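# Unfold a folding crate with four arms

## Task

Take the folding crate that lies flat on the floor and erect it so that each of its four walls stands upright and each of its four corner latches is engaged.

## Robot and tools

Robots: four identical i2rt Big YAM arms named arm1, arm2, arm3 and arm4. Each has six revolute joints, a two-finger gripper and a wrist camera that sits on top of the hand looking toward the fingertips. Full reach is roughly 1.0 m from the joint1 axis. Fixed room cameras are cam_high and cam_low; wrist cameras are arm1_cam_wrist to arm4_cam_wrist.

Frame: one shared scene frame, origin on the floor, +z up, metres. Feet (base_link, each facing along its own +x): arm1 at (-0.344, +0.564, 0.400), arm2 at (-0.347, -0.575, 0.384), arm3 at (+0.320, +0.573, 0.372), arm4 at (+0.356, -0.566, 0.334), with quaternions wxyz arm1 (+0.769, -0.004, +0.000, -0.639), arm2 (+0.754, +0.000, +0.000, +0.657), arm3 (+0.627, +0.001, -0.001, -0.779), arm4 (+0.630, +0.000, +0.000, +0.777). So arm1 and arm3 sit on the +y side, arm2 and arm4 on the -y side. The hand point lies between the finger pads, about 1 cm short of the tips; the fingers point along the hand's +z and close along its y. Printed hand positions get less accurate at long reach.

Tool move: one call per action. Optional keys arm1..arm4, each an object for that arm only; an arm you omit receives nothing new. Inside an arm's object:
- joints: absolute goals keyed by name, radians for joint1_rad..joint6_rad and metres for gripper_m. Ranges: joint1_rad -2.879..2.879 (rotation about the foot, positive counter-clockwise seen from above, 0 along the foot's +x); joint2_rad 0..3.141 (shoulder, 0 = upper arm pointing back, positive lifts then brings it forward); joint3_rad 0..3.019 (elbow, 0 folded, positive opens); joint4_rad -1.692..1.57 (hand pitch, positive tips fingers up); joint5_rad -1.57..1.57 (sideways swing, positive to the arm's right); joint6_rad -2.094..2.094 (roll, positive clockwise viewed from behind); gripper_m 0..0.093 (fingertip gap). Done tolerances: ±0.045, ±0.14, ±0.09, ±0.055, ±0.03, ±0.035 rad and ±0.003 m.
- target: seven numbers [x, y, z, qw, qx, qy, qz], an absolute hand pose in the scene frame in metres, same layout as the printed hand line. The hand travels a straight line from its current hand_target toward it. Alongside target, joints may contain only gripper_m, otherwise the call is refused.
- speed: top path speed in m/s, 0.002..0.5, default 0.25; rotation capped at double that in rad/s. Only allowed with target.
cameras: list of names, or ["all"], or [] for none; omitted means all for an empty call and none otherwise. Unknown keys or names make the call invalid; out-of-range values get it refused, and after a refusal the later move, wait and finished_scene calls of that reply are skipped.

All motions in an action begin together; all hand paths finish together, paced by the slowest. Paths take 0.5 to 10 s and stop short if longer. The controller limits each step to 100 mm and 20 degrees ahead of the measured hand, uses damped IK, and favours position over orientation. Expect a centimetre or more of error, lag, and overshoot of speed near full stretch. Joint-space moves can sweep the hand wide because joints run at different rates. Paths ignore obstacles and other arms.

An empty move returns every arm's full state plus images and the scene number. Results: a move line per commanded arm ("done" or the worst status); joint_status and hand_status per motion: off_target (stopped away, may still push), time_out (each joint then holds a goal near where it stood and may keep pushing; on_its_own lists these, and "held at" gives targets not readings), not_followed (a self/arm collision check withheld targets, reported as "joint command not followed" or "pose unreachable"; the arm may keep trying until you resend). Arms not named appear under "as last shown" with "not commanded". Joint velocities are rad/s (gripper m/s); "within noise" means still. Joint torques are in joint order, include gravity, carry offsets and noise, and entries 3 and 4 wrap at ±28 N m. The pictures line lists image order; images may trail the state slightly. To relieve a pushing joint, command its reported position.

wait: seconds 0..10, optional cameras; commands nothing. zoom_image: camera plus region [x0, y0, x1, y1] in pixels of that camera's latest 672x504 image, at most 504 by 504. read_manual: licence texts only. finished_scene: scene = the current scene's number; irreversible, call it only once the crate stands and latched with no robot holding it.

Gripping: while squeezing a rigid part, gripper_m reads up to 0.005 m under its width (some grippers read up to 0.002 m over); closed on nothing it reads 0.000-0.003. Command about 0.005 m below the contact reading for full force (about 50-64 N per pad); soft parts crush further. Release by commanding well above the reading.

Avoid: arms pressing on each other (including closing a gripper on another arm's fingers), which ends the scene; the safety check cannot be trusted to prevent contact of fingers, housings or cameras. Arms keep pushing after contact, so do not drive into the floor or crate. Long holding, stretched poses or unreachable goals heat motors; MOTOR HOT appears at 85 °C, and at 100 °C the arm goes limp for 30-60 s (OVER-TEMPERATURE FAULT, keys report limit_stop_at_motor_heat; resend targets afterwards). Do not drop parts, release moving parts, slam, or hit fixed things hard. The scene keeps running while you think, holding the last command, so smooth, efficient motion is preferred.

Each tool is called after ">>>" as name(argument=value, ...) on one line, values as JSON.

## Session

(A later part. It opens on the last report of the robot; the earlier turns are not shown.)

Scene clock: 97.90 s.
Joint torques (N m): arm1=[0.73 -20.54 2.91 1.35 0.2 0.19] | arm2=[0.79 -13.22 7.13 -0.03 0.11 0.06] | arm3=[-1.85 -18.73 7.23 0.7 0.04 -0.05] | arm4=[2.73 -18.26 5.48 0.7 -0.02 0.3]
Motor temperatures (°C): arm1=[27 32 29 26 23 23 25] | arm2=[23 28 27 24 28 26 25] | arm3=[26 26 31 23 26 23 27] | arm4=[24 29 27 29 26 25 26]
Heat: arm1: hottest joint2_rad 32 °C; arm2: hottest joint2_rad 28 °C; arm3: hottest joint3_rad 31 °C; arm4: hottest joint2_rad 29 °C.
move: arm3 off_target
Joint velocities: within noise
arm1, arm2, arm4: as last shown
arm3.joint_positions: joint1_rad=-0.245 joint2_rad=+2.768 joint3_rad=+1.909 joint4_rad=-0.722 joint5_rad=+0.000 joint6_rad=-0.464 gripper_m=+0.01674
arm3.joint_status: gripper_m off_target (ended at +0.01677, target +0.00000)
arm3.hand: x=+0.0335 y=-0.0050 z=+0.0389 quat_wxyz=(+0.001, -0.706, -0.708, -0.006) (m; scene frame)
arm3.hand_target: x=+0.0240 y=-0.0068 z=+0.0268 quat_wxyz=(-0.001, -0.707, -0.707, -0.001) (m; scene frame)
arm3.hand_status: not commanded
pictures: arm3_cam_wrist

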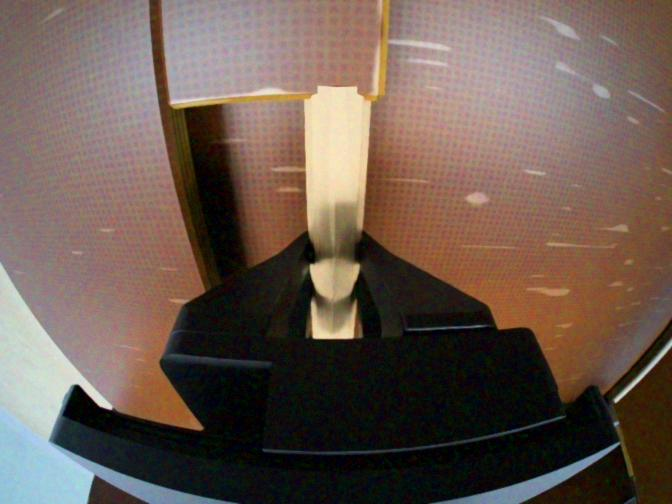

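Same grip as before; repeat the lift sequence.

>>> move(arm3={"target":[0.034,-0.007,0.085,0.123,0.696,0.696,0.123],"speed":0.08})

>>> move(arm3={"target":[0.05,-0.008,0.14,0.183,0.683,0.683,0.183],"speed":0.1})

>>> move(arm3={"target":[0.085,-0.009,0.184,0.207,0.676,0.676,0.207],"speed":0.1})

>>> move(arm3={"target":[0.14,-0.01,0.209,0.195,0.68,0.68,0.195],"speed":0.1})

>>> move(arm3={"target":[0.195,-0.011,0.209,0.174,0.685,0.685,0.174],"speed":0.1}, cameras=["arm3_cam_wrist","cam_low"])

Scene clock: 102.57 s.
Joint torques (N m): arm1=[0.21 -20.78 3.02 1.24 0.25 0.22] | arm2=[0.73 -13.16 7.1 -0.03 0.11 0.06] | arm3=[-1.14 -21.19 7.98 -2.33 -1.33 -0.08] | arm4=[2.73 -18.26 5.46 0.72 -0.02 0.3]
Motor temperatures (°C): arm1=[27 32 29 26 23 23 25] | arm2=[23 27 27 24 28 26 24] | arm3=[26 27 31 23 26 23 27] | arm4=[24 29 27 29 26 25 26]
Heat: arm1: hottest joint2_rad 32 °C; arm2: hottest joint5_rad 28 °C; arm3: hottest joint3_rad 31 °C; arm4: hottest joint2_rad 29 °C.
move: arm3 off_target
Joint velocities: within noise
arm1, arm2, arm4: as last shown
arm3.joint_positions: joint1_rad=-0.311 joint2_rad=+2.777 joint3_rad=+2.029 joint4_rad=-0.975 joint5_rad=-0.259 joint6_rad=-0.551 gripper_m=+0.01641
arm3.joint_status: not commanded
arm3.hand: x=+0.0361 y=-0.0043 z=+0.0734 quat_wxyz=(-0.107, -0.697, -0.701, -0.106) (m; scene frame)
arm3.hand_target: x=+0.0323 y=-0.0091 z=+0.0848 quat_wxyz=(-0.123, -0.697, -0.697, -0.117) (m; scene frame)
arm3.hand_status: off_target (0.012 m and 2.7 deg from the pose sent, 0.046 m and 19.6 deg at the start)
pictures: none

Scene clock: 104.17 s.
Joint torques (N m): arm1=[0.21 -20.84 2.91 1.31 0.2 0.2] | arm2=[0.79 -13.16 7.12 -0.02 0.11 0.06] | arm3=[-0.03 -24.41 6.26 -3.96 -1.74 -0.03] | arm4=[2.73 -18.26 5.46 0.7 -0.02 0.3]
Motor temperatures (°C): arm1=[27 32 29 26 23 23 25] | arm2=[23 27 27 24 28 26 24] | arm3=[26 27 31 23 26 23 27] | arm4=[24 29 27 29 26 25 26]
Heat: arm1: hottest joint2_rad 32 °C; arm2: hottest joint5_rad 28 °C; arm3: hottest joint3_rad 31 °C; arm4: hottest joint2_rad 29 °C.
move: arm3 off_target
Joint velocities: within noise
arm1, arm2, arm4: as last shown
arm3.joint_positions: joint1_rad=-0.339 joint2_rad=+2.777 joint3_rad=+2.092 joint4_rad=-1.136 joint5_rad=-0.393 joint6_rad=-0.613 gripper_m=+0.01638
arm3.joint_status: not commanded
arm3.hand: x=+0.0419 y=-0.0030 z=+0.1035 quat_wxyz=(-0.166, -0.685, -0.691, -0.160) (m; scene frame)
arm3.hand_target: x=+0.0486 y=-0.0097 z=+0.1385 quat_wxyz=(-0.183, -0.682, -0.684, -0.180) (m; scene frame)
arm3.hand_status: off_target (0.038 m and 3.4 deg from the pose sent, 0.068 m and 12.7 deg at the start)
pictures: none

Scene clock: 105.43 s.
Joint torques (N m): arm1=[0.56 -20.66 2.96 1.35 0.19 0.19] | arm2=[0.73 -13.16 7.13 -0.02 0.11 0.06] | arm3=[1.85 -24.7 3.85 -2.19 -1.41 0.13] | arm4=[2.78 -18.26 5.48 0.7 -0.02 0.29]
Motor temperatures (°C): arm1=[27 32 29 26 23 23 25] | arm2=[23 27 27 24 28 26 24] | arm3=[26 27 31 23 27 23 27] | arm4=[24 29 27 29 26 25 26]
Heat: arm1: hottest joint2_rad 32 °C; arm2: hottest joint5_rad 28 °C; arm3: hottest joint3_rad 31 °C; arm4: hottest joint2_rad 29 °C.
move: arm3 off_target
Joint velocities: within noise
arm1.joint_positions: joint1_rad=+0.669 joint2_rad=+2.176 joint3_rad=+1.025 joint4_rad=-0.261 joint5_rad=+0.181 joint6_rad=-0.744 gripper_m=+0.03295
arm1.joint_status: not commanded
arm1.hand: x=+0.0015 y=+0.2189 z=+0.2125 quat_wxyz=(+0.004, +0.007, -0.992, +0.123) (m; scene frame)
arm1.hand_target: x=+0.0045 y=+0.2223 z=+0.2145 quat_wxyz=(+0.000, +0.006, -0.992, +0.126) (m; scene frame)
arm1.hand_status: not commanded
arm2: as last shown
arm3.joint_positions: joint1_rad=-0.333 joint2_rad=+2.688 joint3_rad=+2.033 joint4_rad=-1.218 joint5_rad=-0.471 joint6_rad=-0.619 gripper_m=+0.01629
arm3.joint_status: not commanded
arm3.hand: x=+0.0612 y=-0.0024 z=+0.1547 quat_wxyz=(-0.198, -0.681, -0.679, -0.190) (m; scene frame)
arm3.hand_target: x=+0.0836 y=-0.0095 z=+0.1823 quat_wxyz=(-0.207, -0.675, -0.678, -0.207) (m; scene frame)
arm3.hand_status: off_target (0.038 m and 2.3 deg from the pose sent, 0.092 m and 7.4 deg at the start)
arm4.joint_positions: joint1_rad=+0.668 joint2_rad=+2.067 joint3_rad=+1.153 joint4_rad=-0.502 joint5_rad=+0.203 joint6_rad=-0.722 gripper_m=+0.03293
arm4.joint_status: not commanded
arm4.hand: x=-0.0305 y=-0.1975 z=+0.2218 quat_wxyz=(-0.127, +0.992, +0.005, +0.007) (m; scene frame)
arm4.hand_target: x=-0.0336 y=-0.2039 z=+0.2223 quat_wxyz=(-0.129, +0.992, +0.003, +0.003) (m; scene frame)
arm4.hand_status: not commanded
pictures: none

Scene clock: 106.77 s.
Joint torques (N m): arm1=[0.62 -20.37 3.12 1.46 0.22 0.2] | arm2=[0.73 -13.16 7.1 -0.01 0.11 0.06] | arm3=[4.48 -22.65 3.4 -1.09 -1.45 0.39] | arm4=[2.73 -18.2 5.48 0.7 -0.02 0.3]
Motor temperatures (°C): arm1=[27 32 29 26 23 23 25] | arm2=[23 27 27 24 28 26 24] | arm3=[26 27 31 23 27 23 27] | arm4=[24 29 27 29 26 25 26]
Heat: arm1: hottest joint2_rad 32 °C; arm2: hottest joint5_rad 28 °C; arm3: hottest joint3_rad 31 °C; arm4: hottest joint2_rad 29 °C.
move: arm3 off_target
Joint velocities: within noise
arm1, arm2, arm4: as last shown
arm3.joint_positions: joint1_rad=-0.284 joint2_rad=+2.535 joint3_rad=+1.852 joint4_rad=-1.124 joint5_rad=-0.460 joint6_rad=-0.544 gripper_m=+0.01620
arm3.joint_status: not commanded
arm3.hand: x=+0.0942 y=-0.0026 z=+0.1971 quat_wxyz=(-0.190, -0.688, -0.680, -0.171) (m; scene frame)
arm3.hand_target: x=+0.1383 y=-0.0097 z=+0.2085 quat_wxyz=(-0.194, -0.679, -0.681, -0.195) (m; scene frame)
arm3.hand_status: off_target (0.048 m and 3.0 deg from the pose sent, 0.096 m and 0.6 deg at the start)
pictures: none

Scene clock: 108.07 s.
Joint torques (N m): arm1=[0.38 -20.13 2.93 1.54 0.22 0.23] | arm2=[0.67 -13.22 7.1 -0.03 0.11 0.06] | arm3=[7.65 -19.66 3.18 -0.02 -1.98 0.59] | arm4=[2.73 -18.2 5.46 0.7 -0.02 0.3]
Motor temperatures (°C): arm1=[27 32 29 26 23 23 25] | arm2=[23 27 27 24 27 26 24] | arm3=[26 27 31 23 27 23 27] | arm4=[24 29 27 29 26 25 26]
Heat: arm1: hottest joint2_rad 32 °C; arm2: hottest joint2_rad 27 °C; arm3: hottest joint3_rad 31 °C; arm4: hottest joint2_rad 29 °C.
move: arm3 off_target
Joint velocities: within noise
arm1, arm2, arm4: as last shown
arm3.joint_positions: joint1_rad=-0.233 joint2_rad=+2.423 joint3_rad=+1.710 joint4_rad=-1.001 joint5_rad=-0.408 joint6_rad=-0.445 gripper_m=+0.01622
arm3.joint_status: not commanded
arm3.hand: x=+0.1193 y=-0.0031 z=+0.2185 quat_wxyz=(-0.168, -0.702, -0.679, -0.134) (m; scene frame)
arm3.hand_target: x=+0.1900 y=-0.0069 z=+0.2098 quat_wxyz=(-0.171, -0.686, -0.685, -0.175) (m; scene frame)
arm3.hand_status: off_target (0.077 m and 5.0 deg from the pose sent, 0.102 m and 1.9 deg at the start)
pictures: arm3_cam_wrist, cam_low

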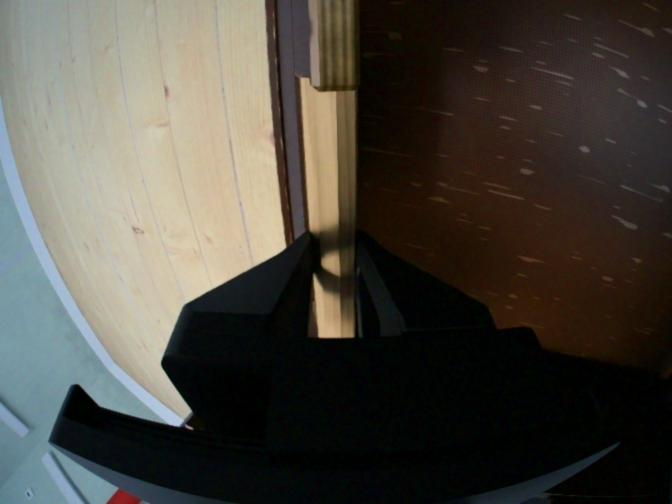

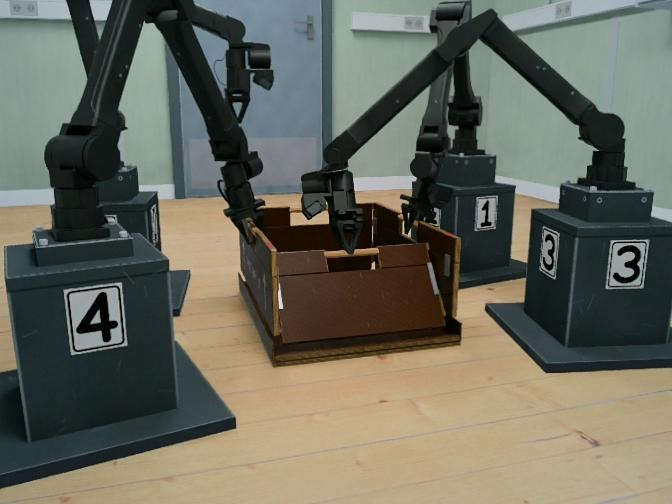

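>>> move(arm3={"target":[0.235,-0.012,0.212,0.15,0.69,0.69,0.15],"speed":0.1})

>>> move(arm3={"target":[0.27,-0.012,0.22,0.13,0.695,0.695,0.13],"speed":0.08,"joints":{"gripper_m":0.02}})

>>> move(arm3={"target":[0.312,-0.012,0.22,0.13,0.695,0.695,0.13],"speed":0.08})

>>> move(arm3={"target":[0.226,-0.012,0.222,0.1,0.7,0.7,0.1],"speed":0.08,"joints":{"gripper_m":0.032}}, cameras=["arm3_cam_wrist","cam_low","cam_high"])

>>> zoom_image(camera="cam_low", region=[220, 190, 470, 370])

Scene clock: 110.93 s.
Joint torques (N m): arm1=[0.44 -21.01 2.91 1.32 0.21 0.14] | arm2=[0.73 -13.22 7.12 -0.02 0.11 0.06] | arm3=[8.47 -16.38 3.38 1.24 -2 0.56] | arm4=[2.73 -18.2 5.46 0.7 -0.02 0.3]
Motor temperatures (°C): arm1=[27 32 29 26 23 23 25] | arm2=[23 27 27 24 27 26 24] | arm3=[26 27 31 23 28 23 27] | arm4=[24 29 27 29 26 25 26]
Heat: arm1: hottest joint2_rad 32 °C; arm2: hottest joint2_rad 27 °C; arm3: hottest joint3_rad 31 °C; arm4: hottest joint2_rad 29 °C.
move: arm3 off_target
Joint velocities: within noise
arm1, arm4: as last shown
arm2.joint_positions: joint1_rad=+0.084 joint2_rad=+1.400 joint3_rad=+1.027 joint4_rad=-1.213 joint5_rad=-0.001 joint6_rad=-0.062 gripper_m=+0.03291
arm2.joint_status: not commanded
arm2.hand: x=-0.3268 y=-0.1993 z=+0.5125 quat_wxyz=(+0.005, +0.711, -0.703, +0.005) (m; scene frame)
arm2.hand_target: x=-0.3298 y=-0.1990 z=+0.5213 quat_wxyz=(-0.002, +0.711, -0.703, +0.000) (m; scene frame)
arm2.hand_status: not commanded
arm3.joint_positions: joint1_rad=-0.162 joint2_rad=+2.332 joint3_rad=+1.612 joint4_rad=-0.943 joint5_rad=-0.351 joint6_rad=-0.353 gripper_m=+0.01623
arm3.joint_status: not commanded
arm3.hand: x=+0.1555 y=-0.0034 z=+0.2403 quat_wxyz=(-0.142, -0.710, -0.681, -0.114) (m; scene frame)
arm3.hand_target: x=+0.2308 y=-0.0030 z=+0.2150 quat_wxyz=(-0.144, -0.691, -0.691, -0.155) (m; scene frame)
arm3.hand_status: off_target (0.085 m and 4.9 deg from the pose sent, 0.116 m and 3.3 deg at the start; pose on its path clipped on 5 of 36 steps)
pictures: none

Scene clock: 112.23 s.
Joint torques (N m): arm1=[0.91 -20.72 2.99 1.18 0.23 0.21] | arm2=[0.73 -13.22 7.12 -0.02 0.11 0.06] | arm3=[-0.5 -17.03 4.88 0.75 -0.27 0.1] | arm4=[2.73 -18.2 5.46 0.7 -0.02 0.3]
Motor temperatures (°C): arm1=[27 32 29 26 23 23 25] | arm2=[23 27 27 24 27 26 24] | arm3=[26 27 30 23 28 23 27] | arm4=[24 29 27 29 26 25 26]
Heat: arm1: hottest joint2_rad 32 °C; arm2: hottest joint2_rad 27 °C; arm3: hottest joint3_rad 30 °C; arm4: hottest joint2_rad 29 °C.
move: arm3 off_target
Joint velocities: within noise
arm1.joint_positions: joint1_rad=+0.671 joint2_rad=+2.176 joint3_rad=+1.025 joint4_rad=-0.261 joint5_rad=+0.181 joint6_rad=-0.744 gripper_m=+0.03295
arm1.joint_status: not commanded
arm1.hand: x=+0.0020 y=+0.2195 z=+0.2125 quat_wxyz=(+0.004, +0.007, -0.992, +0.123) (m; scene frame)
arm1.hand_target: x=+0.0050 y=+0.2228 z=+0.2145 quat_wxyz=(+0.000, +0.006, -0.992, +0.126) (m; scene frame)
arm1.hand_status: not commanded
arm2, arm4: as last shown
arm3.joint_positions: joint1_rad=+0.012 joint2_rad=+2.312 joint3_rad=+1.549 joint4_rad=-0.863 joint5_rad=-0.354 joint6_rad=-0.205 gripper_m=+0.01995
arm3.joint_status: all done
arm3.hand: x=+0.2603 y=-0.0167 z=+0.2342 quat_wxyz=(-0.133, -0.699, -0.693, -0.121) (m; scene frame)
arm3.hand_target: x=+0.2694 y=-0.0115 z=+0.2202 quat_wxyz=(-0.129, -0.698, -0.692, -0.130) (m; scene frame)
arm3.hand_status: off_target (0.018 m and 1.2 deg from the pose sent, 0.117 m and 3.3 deg at the start)
pictures: none

Scene clock: 113.40 s.
Joint torques (N m): arm1=[0.26 -20.25 3.14 1.46 0.2 0.17] | arm2=[0.73 -13.22 7.13 -0.03 0.11 0.06] | arm3=[4.84 -18.78 3.38 0.47 -0.59 0.24] | arm4=[2.67 -18.2 5.46 0.72 -0.02 0.29]
Motor temperatures (°C): arm1=[27 32 29 26 23 23 25] | arm2=[23 27 27 24 27 26 24] | arm3=[26 27 30 23 28 23 27] | arm4=[24 29 27 29 26 25 26]
Heat: arm1: hottest joint2_rad 32 °C; arm2: hottest joint2_rad 27 °C; arm3: hottest joint3_rad 30 °C; arm4: hottest joint2_rad 29 °C.
move: arm3 off_target
Joint velocities: within noise
arm1, arm2, arm4: as last shown
arm3.joint_positions: joint1_rad=+0.025 joint2_rad=+2.312 joint3_rad=+1.530 joint4_rad=-0.814 joint5_rad=-0.347 joint6_rad=-0.165 gripper_m=+0.01995
arm3.joint_status: not commanded
arm3.hand: x=+0.2659 y=-0.0194 z=+0.2284 quat_wxyz=(-0.135, -0.707, -0.685, -0.110) (m; scene frame)
arm3.hand_target: x=+0.3092 y=-0.0108 z=+0.2204 quat_wxyz=(-0.129, -0.692, -0.698, -0.128) (m; scene frame)
arm3.hand_status: off_target (0.047 m and 3.0 deg from the pose sent, 0.054 m and 1.2 deg at the start)
pictures: none

Scene clock: 114.97 s.
Joint torques (N m): arm1=[0.09 -20.25 3 1.43 0.23 0.18] | arm2=[0.79 -13.22 7.12 -0.01 0.11 0.06] | arm3=[-2.49 -17.49 7.45 -0.35 0.36 -0.13] | arm4=[2.73 -18.2 5.46 0.72 -0.02 0.29]
Motor temperatures (°C): arm1=[27 32 29 26 23 23 25] | arm2=[23 27 27 24 27 26 24] | arm3=[26 27 30 23 27 23 27] | arm4=[24 29 27 29 26 25 26]
Heat: arm1: hottest joint2_rad 32 °C; arm2: hottest joint2_rad 27 °C; arm3: hottest joint3_rad 30 °C; arm4: hottest joint2_rad 29 °C.
move: arm3 off_target
Joint velocities: within noise
arm1, arm2, arm4: as last shown
arm3.joint_positions: joint1_rad=+0.009 joint2_rad=+2.312 joint3_rad=+1.529 joint4_rad=-0.856 joint5_rad=-0.296 joint6_rad=-0.221 gripper_m=+0.03191
arm3.joint_status: all done
arm3.hand: x=+0.2509 y=-0.0063 z=+0.2256 quat_wxyz=(-0.107, -0.697, -0.701, -0.109) (m; scene frame)
arm3.hand_target: x=+0.2334 y=-0.0126 z=+0.2229 quat_wxyz=(-0.104, -0.699, -0.700, -0.103) (m; scene frame)
arm3.hand_status: off_target (0.026 m and 1.3 deg from the pose sent, 0.041 m and 4.6 deg at the start)
pictures: arm3_cam_wrist, cam_high, cam_low

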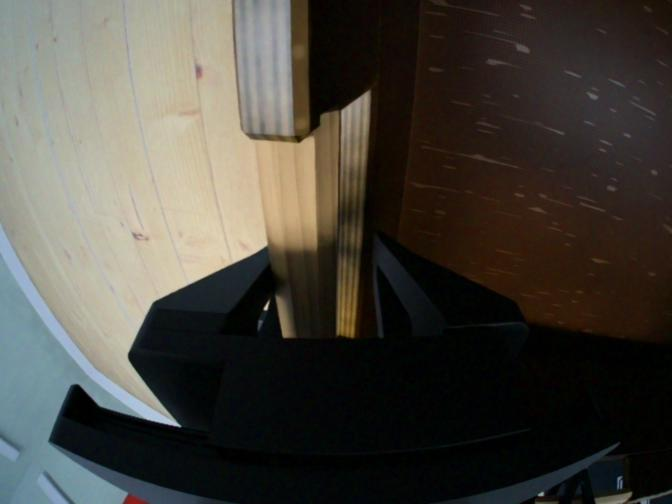

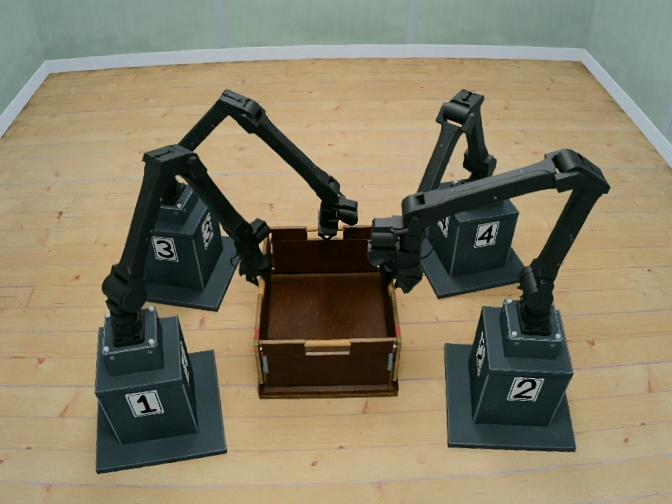

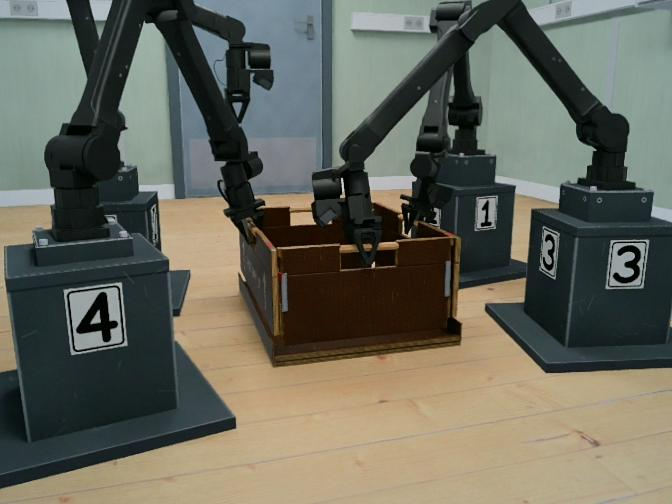

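Scaled by 2.016 from the camera's 672x504 image, which has a finer 960x720 frame.

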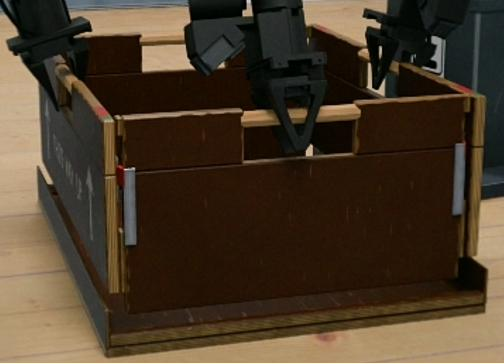

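>>> move(arm3={"target":[0.255,-0.012,0.42,0.1,0.7,0.7,0.1],"speed":0.15}, cameras=["cam_low"])

>>> move(arm1={"joints":{"gripper_m":0.045}}, arm4={"joints":{"gripper_m":0.045}})

>>> move(arm1={"target":[0.004,0.27,0.40,0,0,0.991,-0.13],"speed":0.15}, arm4={"target":[-0.033,-0.252,0.40,-0.13,0.991,0,0],"speed":0.15}, arm3={"target":[0.33,0.15,0.55,0,0.707,0.707,0],"speed":0.2}, cameras=["all"])

>>> zoom_image(camera="cam_high", region=[240, 210, 420, 410])

>>> zoom_image(camera="cam_low", region=[220, 190, 470, 370])

Scene clock: 121.70 s.
Joint torques (N m): arm1=[0.32 -20.37 3 1.4 0.23 0.19] | arm2=[0.73 -13.16 7.12 -0.02 0.11 0.06] | arm3=[0.21 -18.08 9.77 -0.31 0.08 0.13] | arm4=[2.78 -18.2 5.46 0.7 -0.02 0.3]
Motor temperatures (°C): arm1=[27 32 29 26 23 23 25] | arm2=[23 26 27 24 27 26 24] | arm3=[26 27 31 23 27 23 27] | arm4=[24 29 27 29 26 25 26]
Heat: arm1: hottest joint2_rad 32 °C; arm2: hottest joint3_rad 27 °C; arm3: hottest joint3_rad 31 °C; arm4: hottest joint2_rad 29 °C.
move: arm3 off_target
Joint velocities: within noise
arm1, arm2, arm4: as last shown
arm3.joint_positions: joint1_rad=+0.002 joint2_rad=+2.035 joint3_rad=+1.579 joint4_rad=-1.210 joint5_rad=-0.271 joint6_rad=-0.206 gripper_m=+0.03191
arm3.joint_status: not commanded
arm3.hand: x=+0.2439 y=+0.0045 z=+0.4015 quat_wxyz=(-0.089, -0.707, -0.692, -0.114) (m; scene frame)
arm3.hand_target: x=+0.2477 y=-0.0118 z=+0.4190 quat_wxyz=(-0.097, -0.704, -0.697, -0.098) (m; scene frame)
arm3.hand_status: off_target (0.027 m and 2.4 deg from the pose sent, 0.194 m and 1.3 deg at the start)
pictures: cam_low

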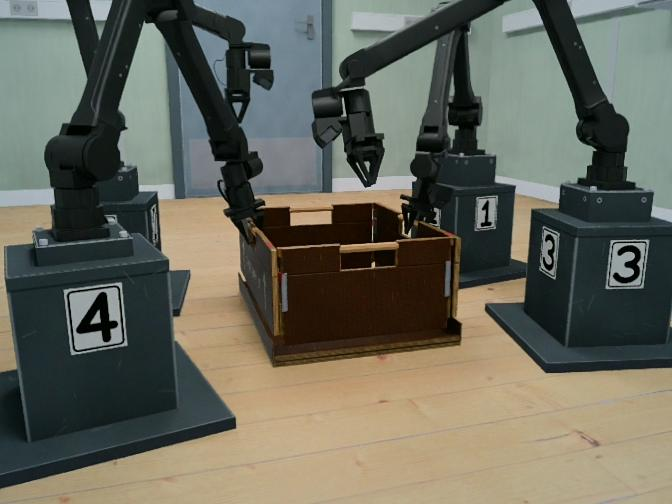

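Scene clock: 122.23 s.
Joint torques (N m): arm1=[0.26 -20.6 3.06 1.46 0.18 0.18] | arm2=[0.79 -13.16 7.12 -0.02 0.11 0.07] | arm3=[0.15 -18.14 9.72 -0.29 0.1 0.13] | arm4=[2.61 -18.2 5.46 0.72 -0.02 0.3]
Motor temperatures (°C): arm1=[27 32 29 26 23 23 25] | arm2=[23 26 27 24 27 26 24] | arm3=[26 27 31 23 27 23 27] | arm4=[24 29 27 29 26 25 26]
Heat: arm1: hottest joint2_rad 32 °C; arm2: hottest joint3_rad 27 °C; arm3: hottest joint3_rad 31 °C; arm4: hottest joint2_rad 29 °C.
move: arm1 done; arm4 done
Joint velocities: within noise
arm1.joint_positions: joint1_rad=+0.671 joint2_rad=+2.176 joint3_rad=+1.025 joint4_rad=-0.261 joint5_rad=+0.180 joint6_rad=-0.744 gripper_m=+0.04488
arm1.joint_status: all done
arm1.hand: x=+0.0022 y=+0.2196 z=+0.2125 quat_wxyz=(+0.004, +0.007, -0.992, +0.122) (m; scene frame)
arm1.hand_target: x=+0.0051 y=+0.2229 z=+0.2144 quat_wxyz=(-0.001, +0.006, -0.992, +0.125) (m; scene frame)
arm1.hand_status: not commanded
arm2, arm3: as last shown
arm4.joint_positions: joint1_rad=+0.675 joint2_rad=+2.067 joint3_rad=+1.153 joint4_rad=-0.502 joint5_rad=+0.194 joint6_rad=-0.722 gripper_m=+0.04487
arm4.joint_status: all done
arm4.hand: x=-0.0344 y=-0.2017 z=+0.2215 quat_wxyz=(-0.124, +0.992, +0.009, +0.003) (m; scene frame)
arm4.hand_target: x=-0.0358 y=-0.2065 z=+0.2219 quat_wxyz=(-0.125, +0.992, +0.006, +0.000) (m; scene frame)
arm4.hand_status: not commanded
pictures: none

Scene clock: 124.40 s.
Joint torques (N m): arm1=[0.44 -16.26 6.79 0.54 0.34 0.19] | arm2=[0.73 -13.22 7.12 -0.02 0.11 0.06] | arm3=[0.79 -12.16 6.2 -0.2 0.2 0.14] | arm4=[2.14 -14.15 11.06 -0.24 0.08 0.32]
Motor temperatures (°C): arm1=[27 32 29 26 23 23 25] | arm2=[23 26 27 24 27 26 24] | arm3=[26 27 31 23 27 23 27] | arm4=[24 29 27 29 26 25 26]
Heat: arm1: hottest joint2_rad 32 °C; arm2: hottest joint3_rad 27 °C; arm3: hottest joint3_rad 31 °C; arm4: hottest joint2_rad 29 °C.
move: arm1 done; arm3 done; arm4 off_target
Joint velocities: within noise
arm1.joint_positions: joint1_rad=+0.751 joint2_rad=+1.692 joint3_rad=+0.951 joint4_rad=-0.669 joint5_rad=+0.203 joint6_rad=-0.652 gripper_m=+0.04493
arm1.joint_status: not commanded
arm1.hand: x=+0.0018 y=+0.2651 z=+0.3987 quat_wxyz=(+0.000, +0.000, -0.991, +0.132) (m; scene frame)
arm1.hand_target: x=+0.0043 y=+0.2681 z=+0.3998 quat_wxyz=(+0.001, -0.001, -0.991, +0.131) (m; scene frame)
arm1.hand_status: done (0.006 m and 0.2 deg from the pose sent, 0.194 m and 1.3 deg at the start)
arm2: as last shown
arm3.joint_positions: joint1_rad=+0.233 joint2_rad=+1.481 joint3_rad=+1.259 joint4_rad=-1.330 joint5_rad=-0.004 joint6_rad=+0.009 gripper_m=+0.03191
arm3.joint_status: not commanded
arm3.hand: x=+0.3278 y=+0.1408 z=+0.5532 quat_wxyz=(-0.009, -0.704, -0.710, +0.004) (m; scene frame)
arm3.hand_target: x=+0.3317 y=+0.1485 z=+0.5509 quat_wxyz=(-0.002, -0.703, -0.711, -0.001) (m; scene frame)
arm3.hand_status: done (0.010 m and 1.3 deg from the pose sent, 0.225 m and 16.6 deg at the start)
arm4.joint_positions: joint1_rad=+0.755 joint2_rad=+1.686 joint3_rad=+1.133 joint4_rad=-0.882 joint5_rad=+0.214 joint6_rad=-0.640 gripper_m=+0.04493
arm4.joint_status: not commanded
arm4.hand: x=-0.0257 y=-0.2552 z=+0.3908 quat_wxyz=(-0.126, +0.992, +0.009, +0.007) (m; scene frame)
arm4.hand_target: x=-0.0352 y=-0.2526 z=+0.3992 quat_wxyz=(-0.131, +0.991, +0.003, +0.001) (m; scene frame)
arm4.hand_status: off_target (0.012 m and 1.4 deg from the pose sent, 0.186 m and 1.4 deg at the start)
pictures: arm1_cam_wrist, arm2_cam_wrist, arm3_cam_wrist, arm4_cam_wrist, cam_high, cam_low

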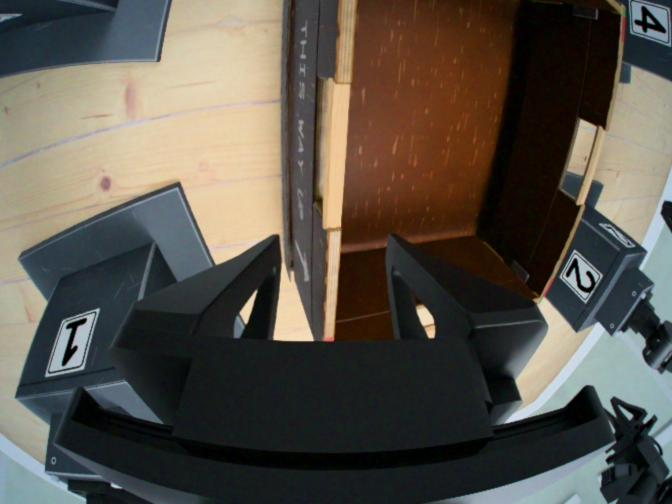

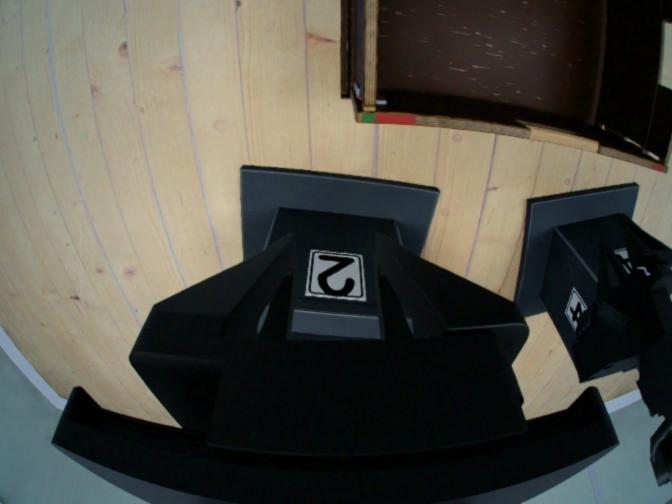

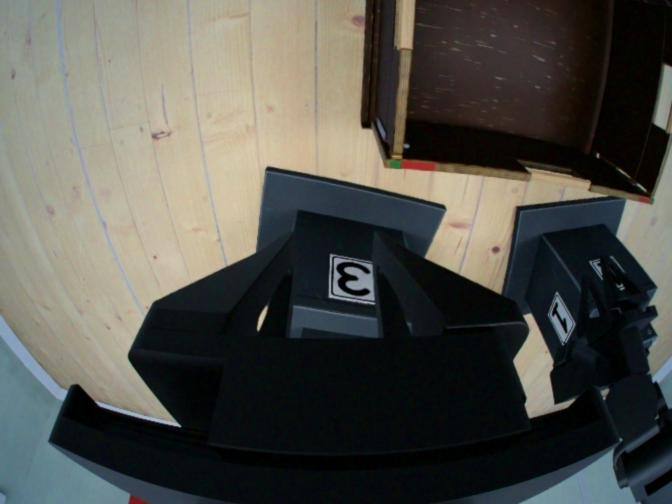

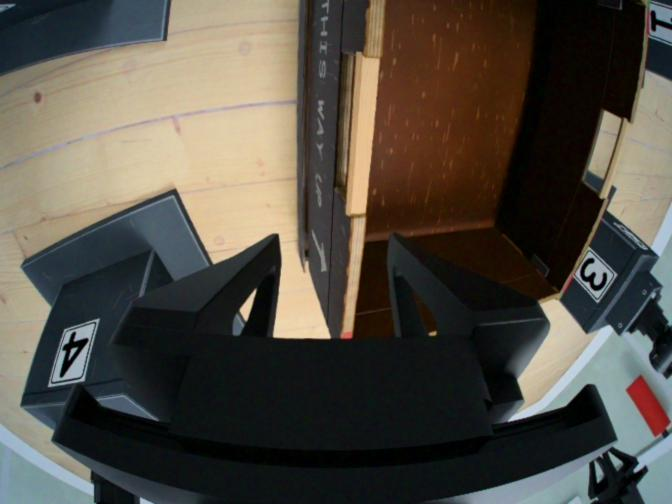

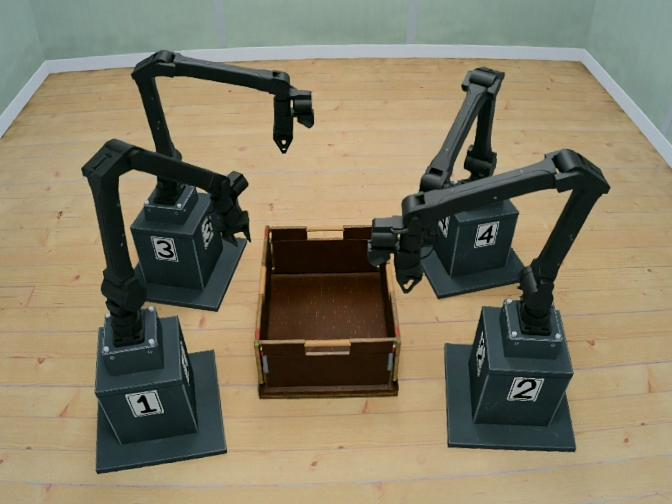

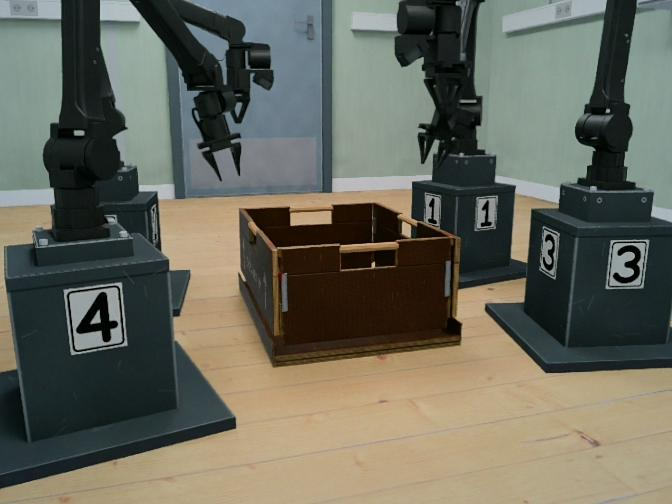

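Scaled by 2.520 from the camera's 672x504 image, which has a finer 960x720 frame.

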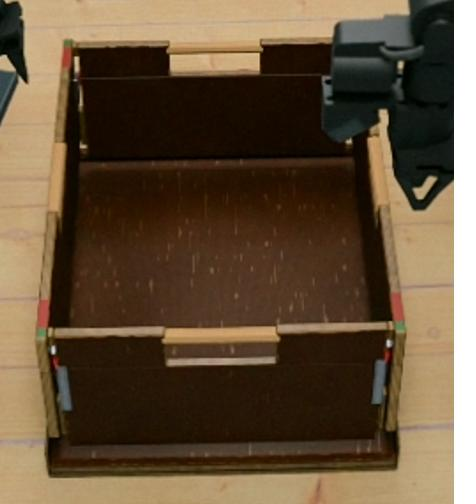

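Scaled by 2.016 from the camera's 672x504 image, which has a finer 960x720 frame.

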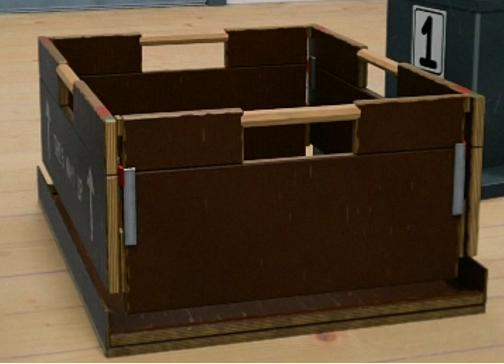

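>>> finished_scene(scene=2)

The scene is finished: the task was done.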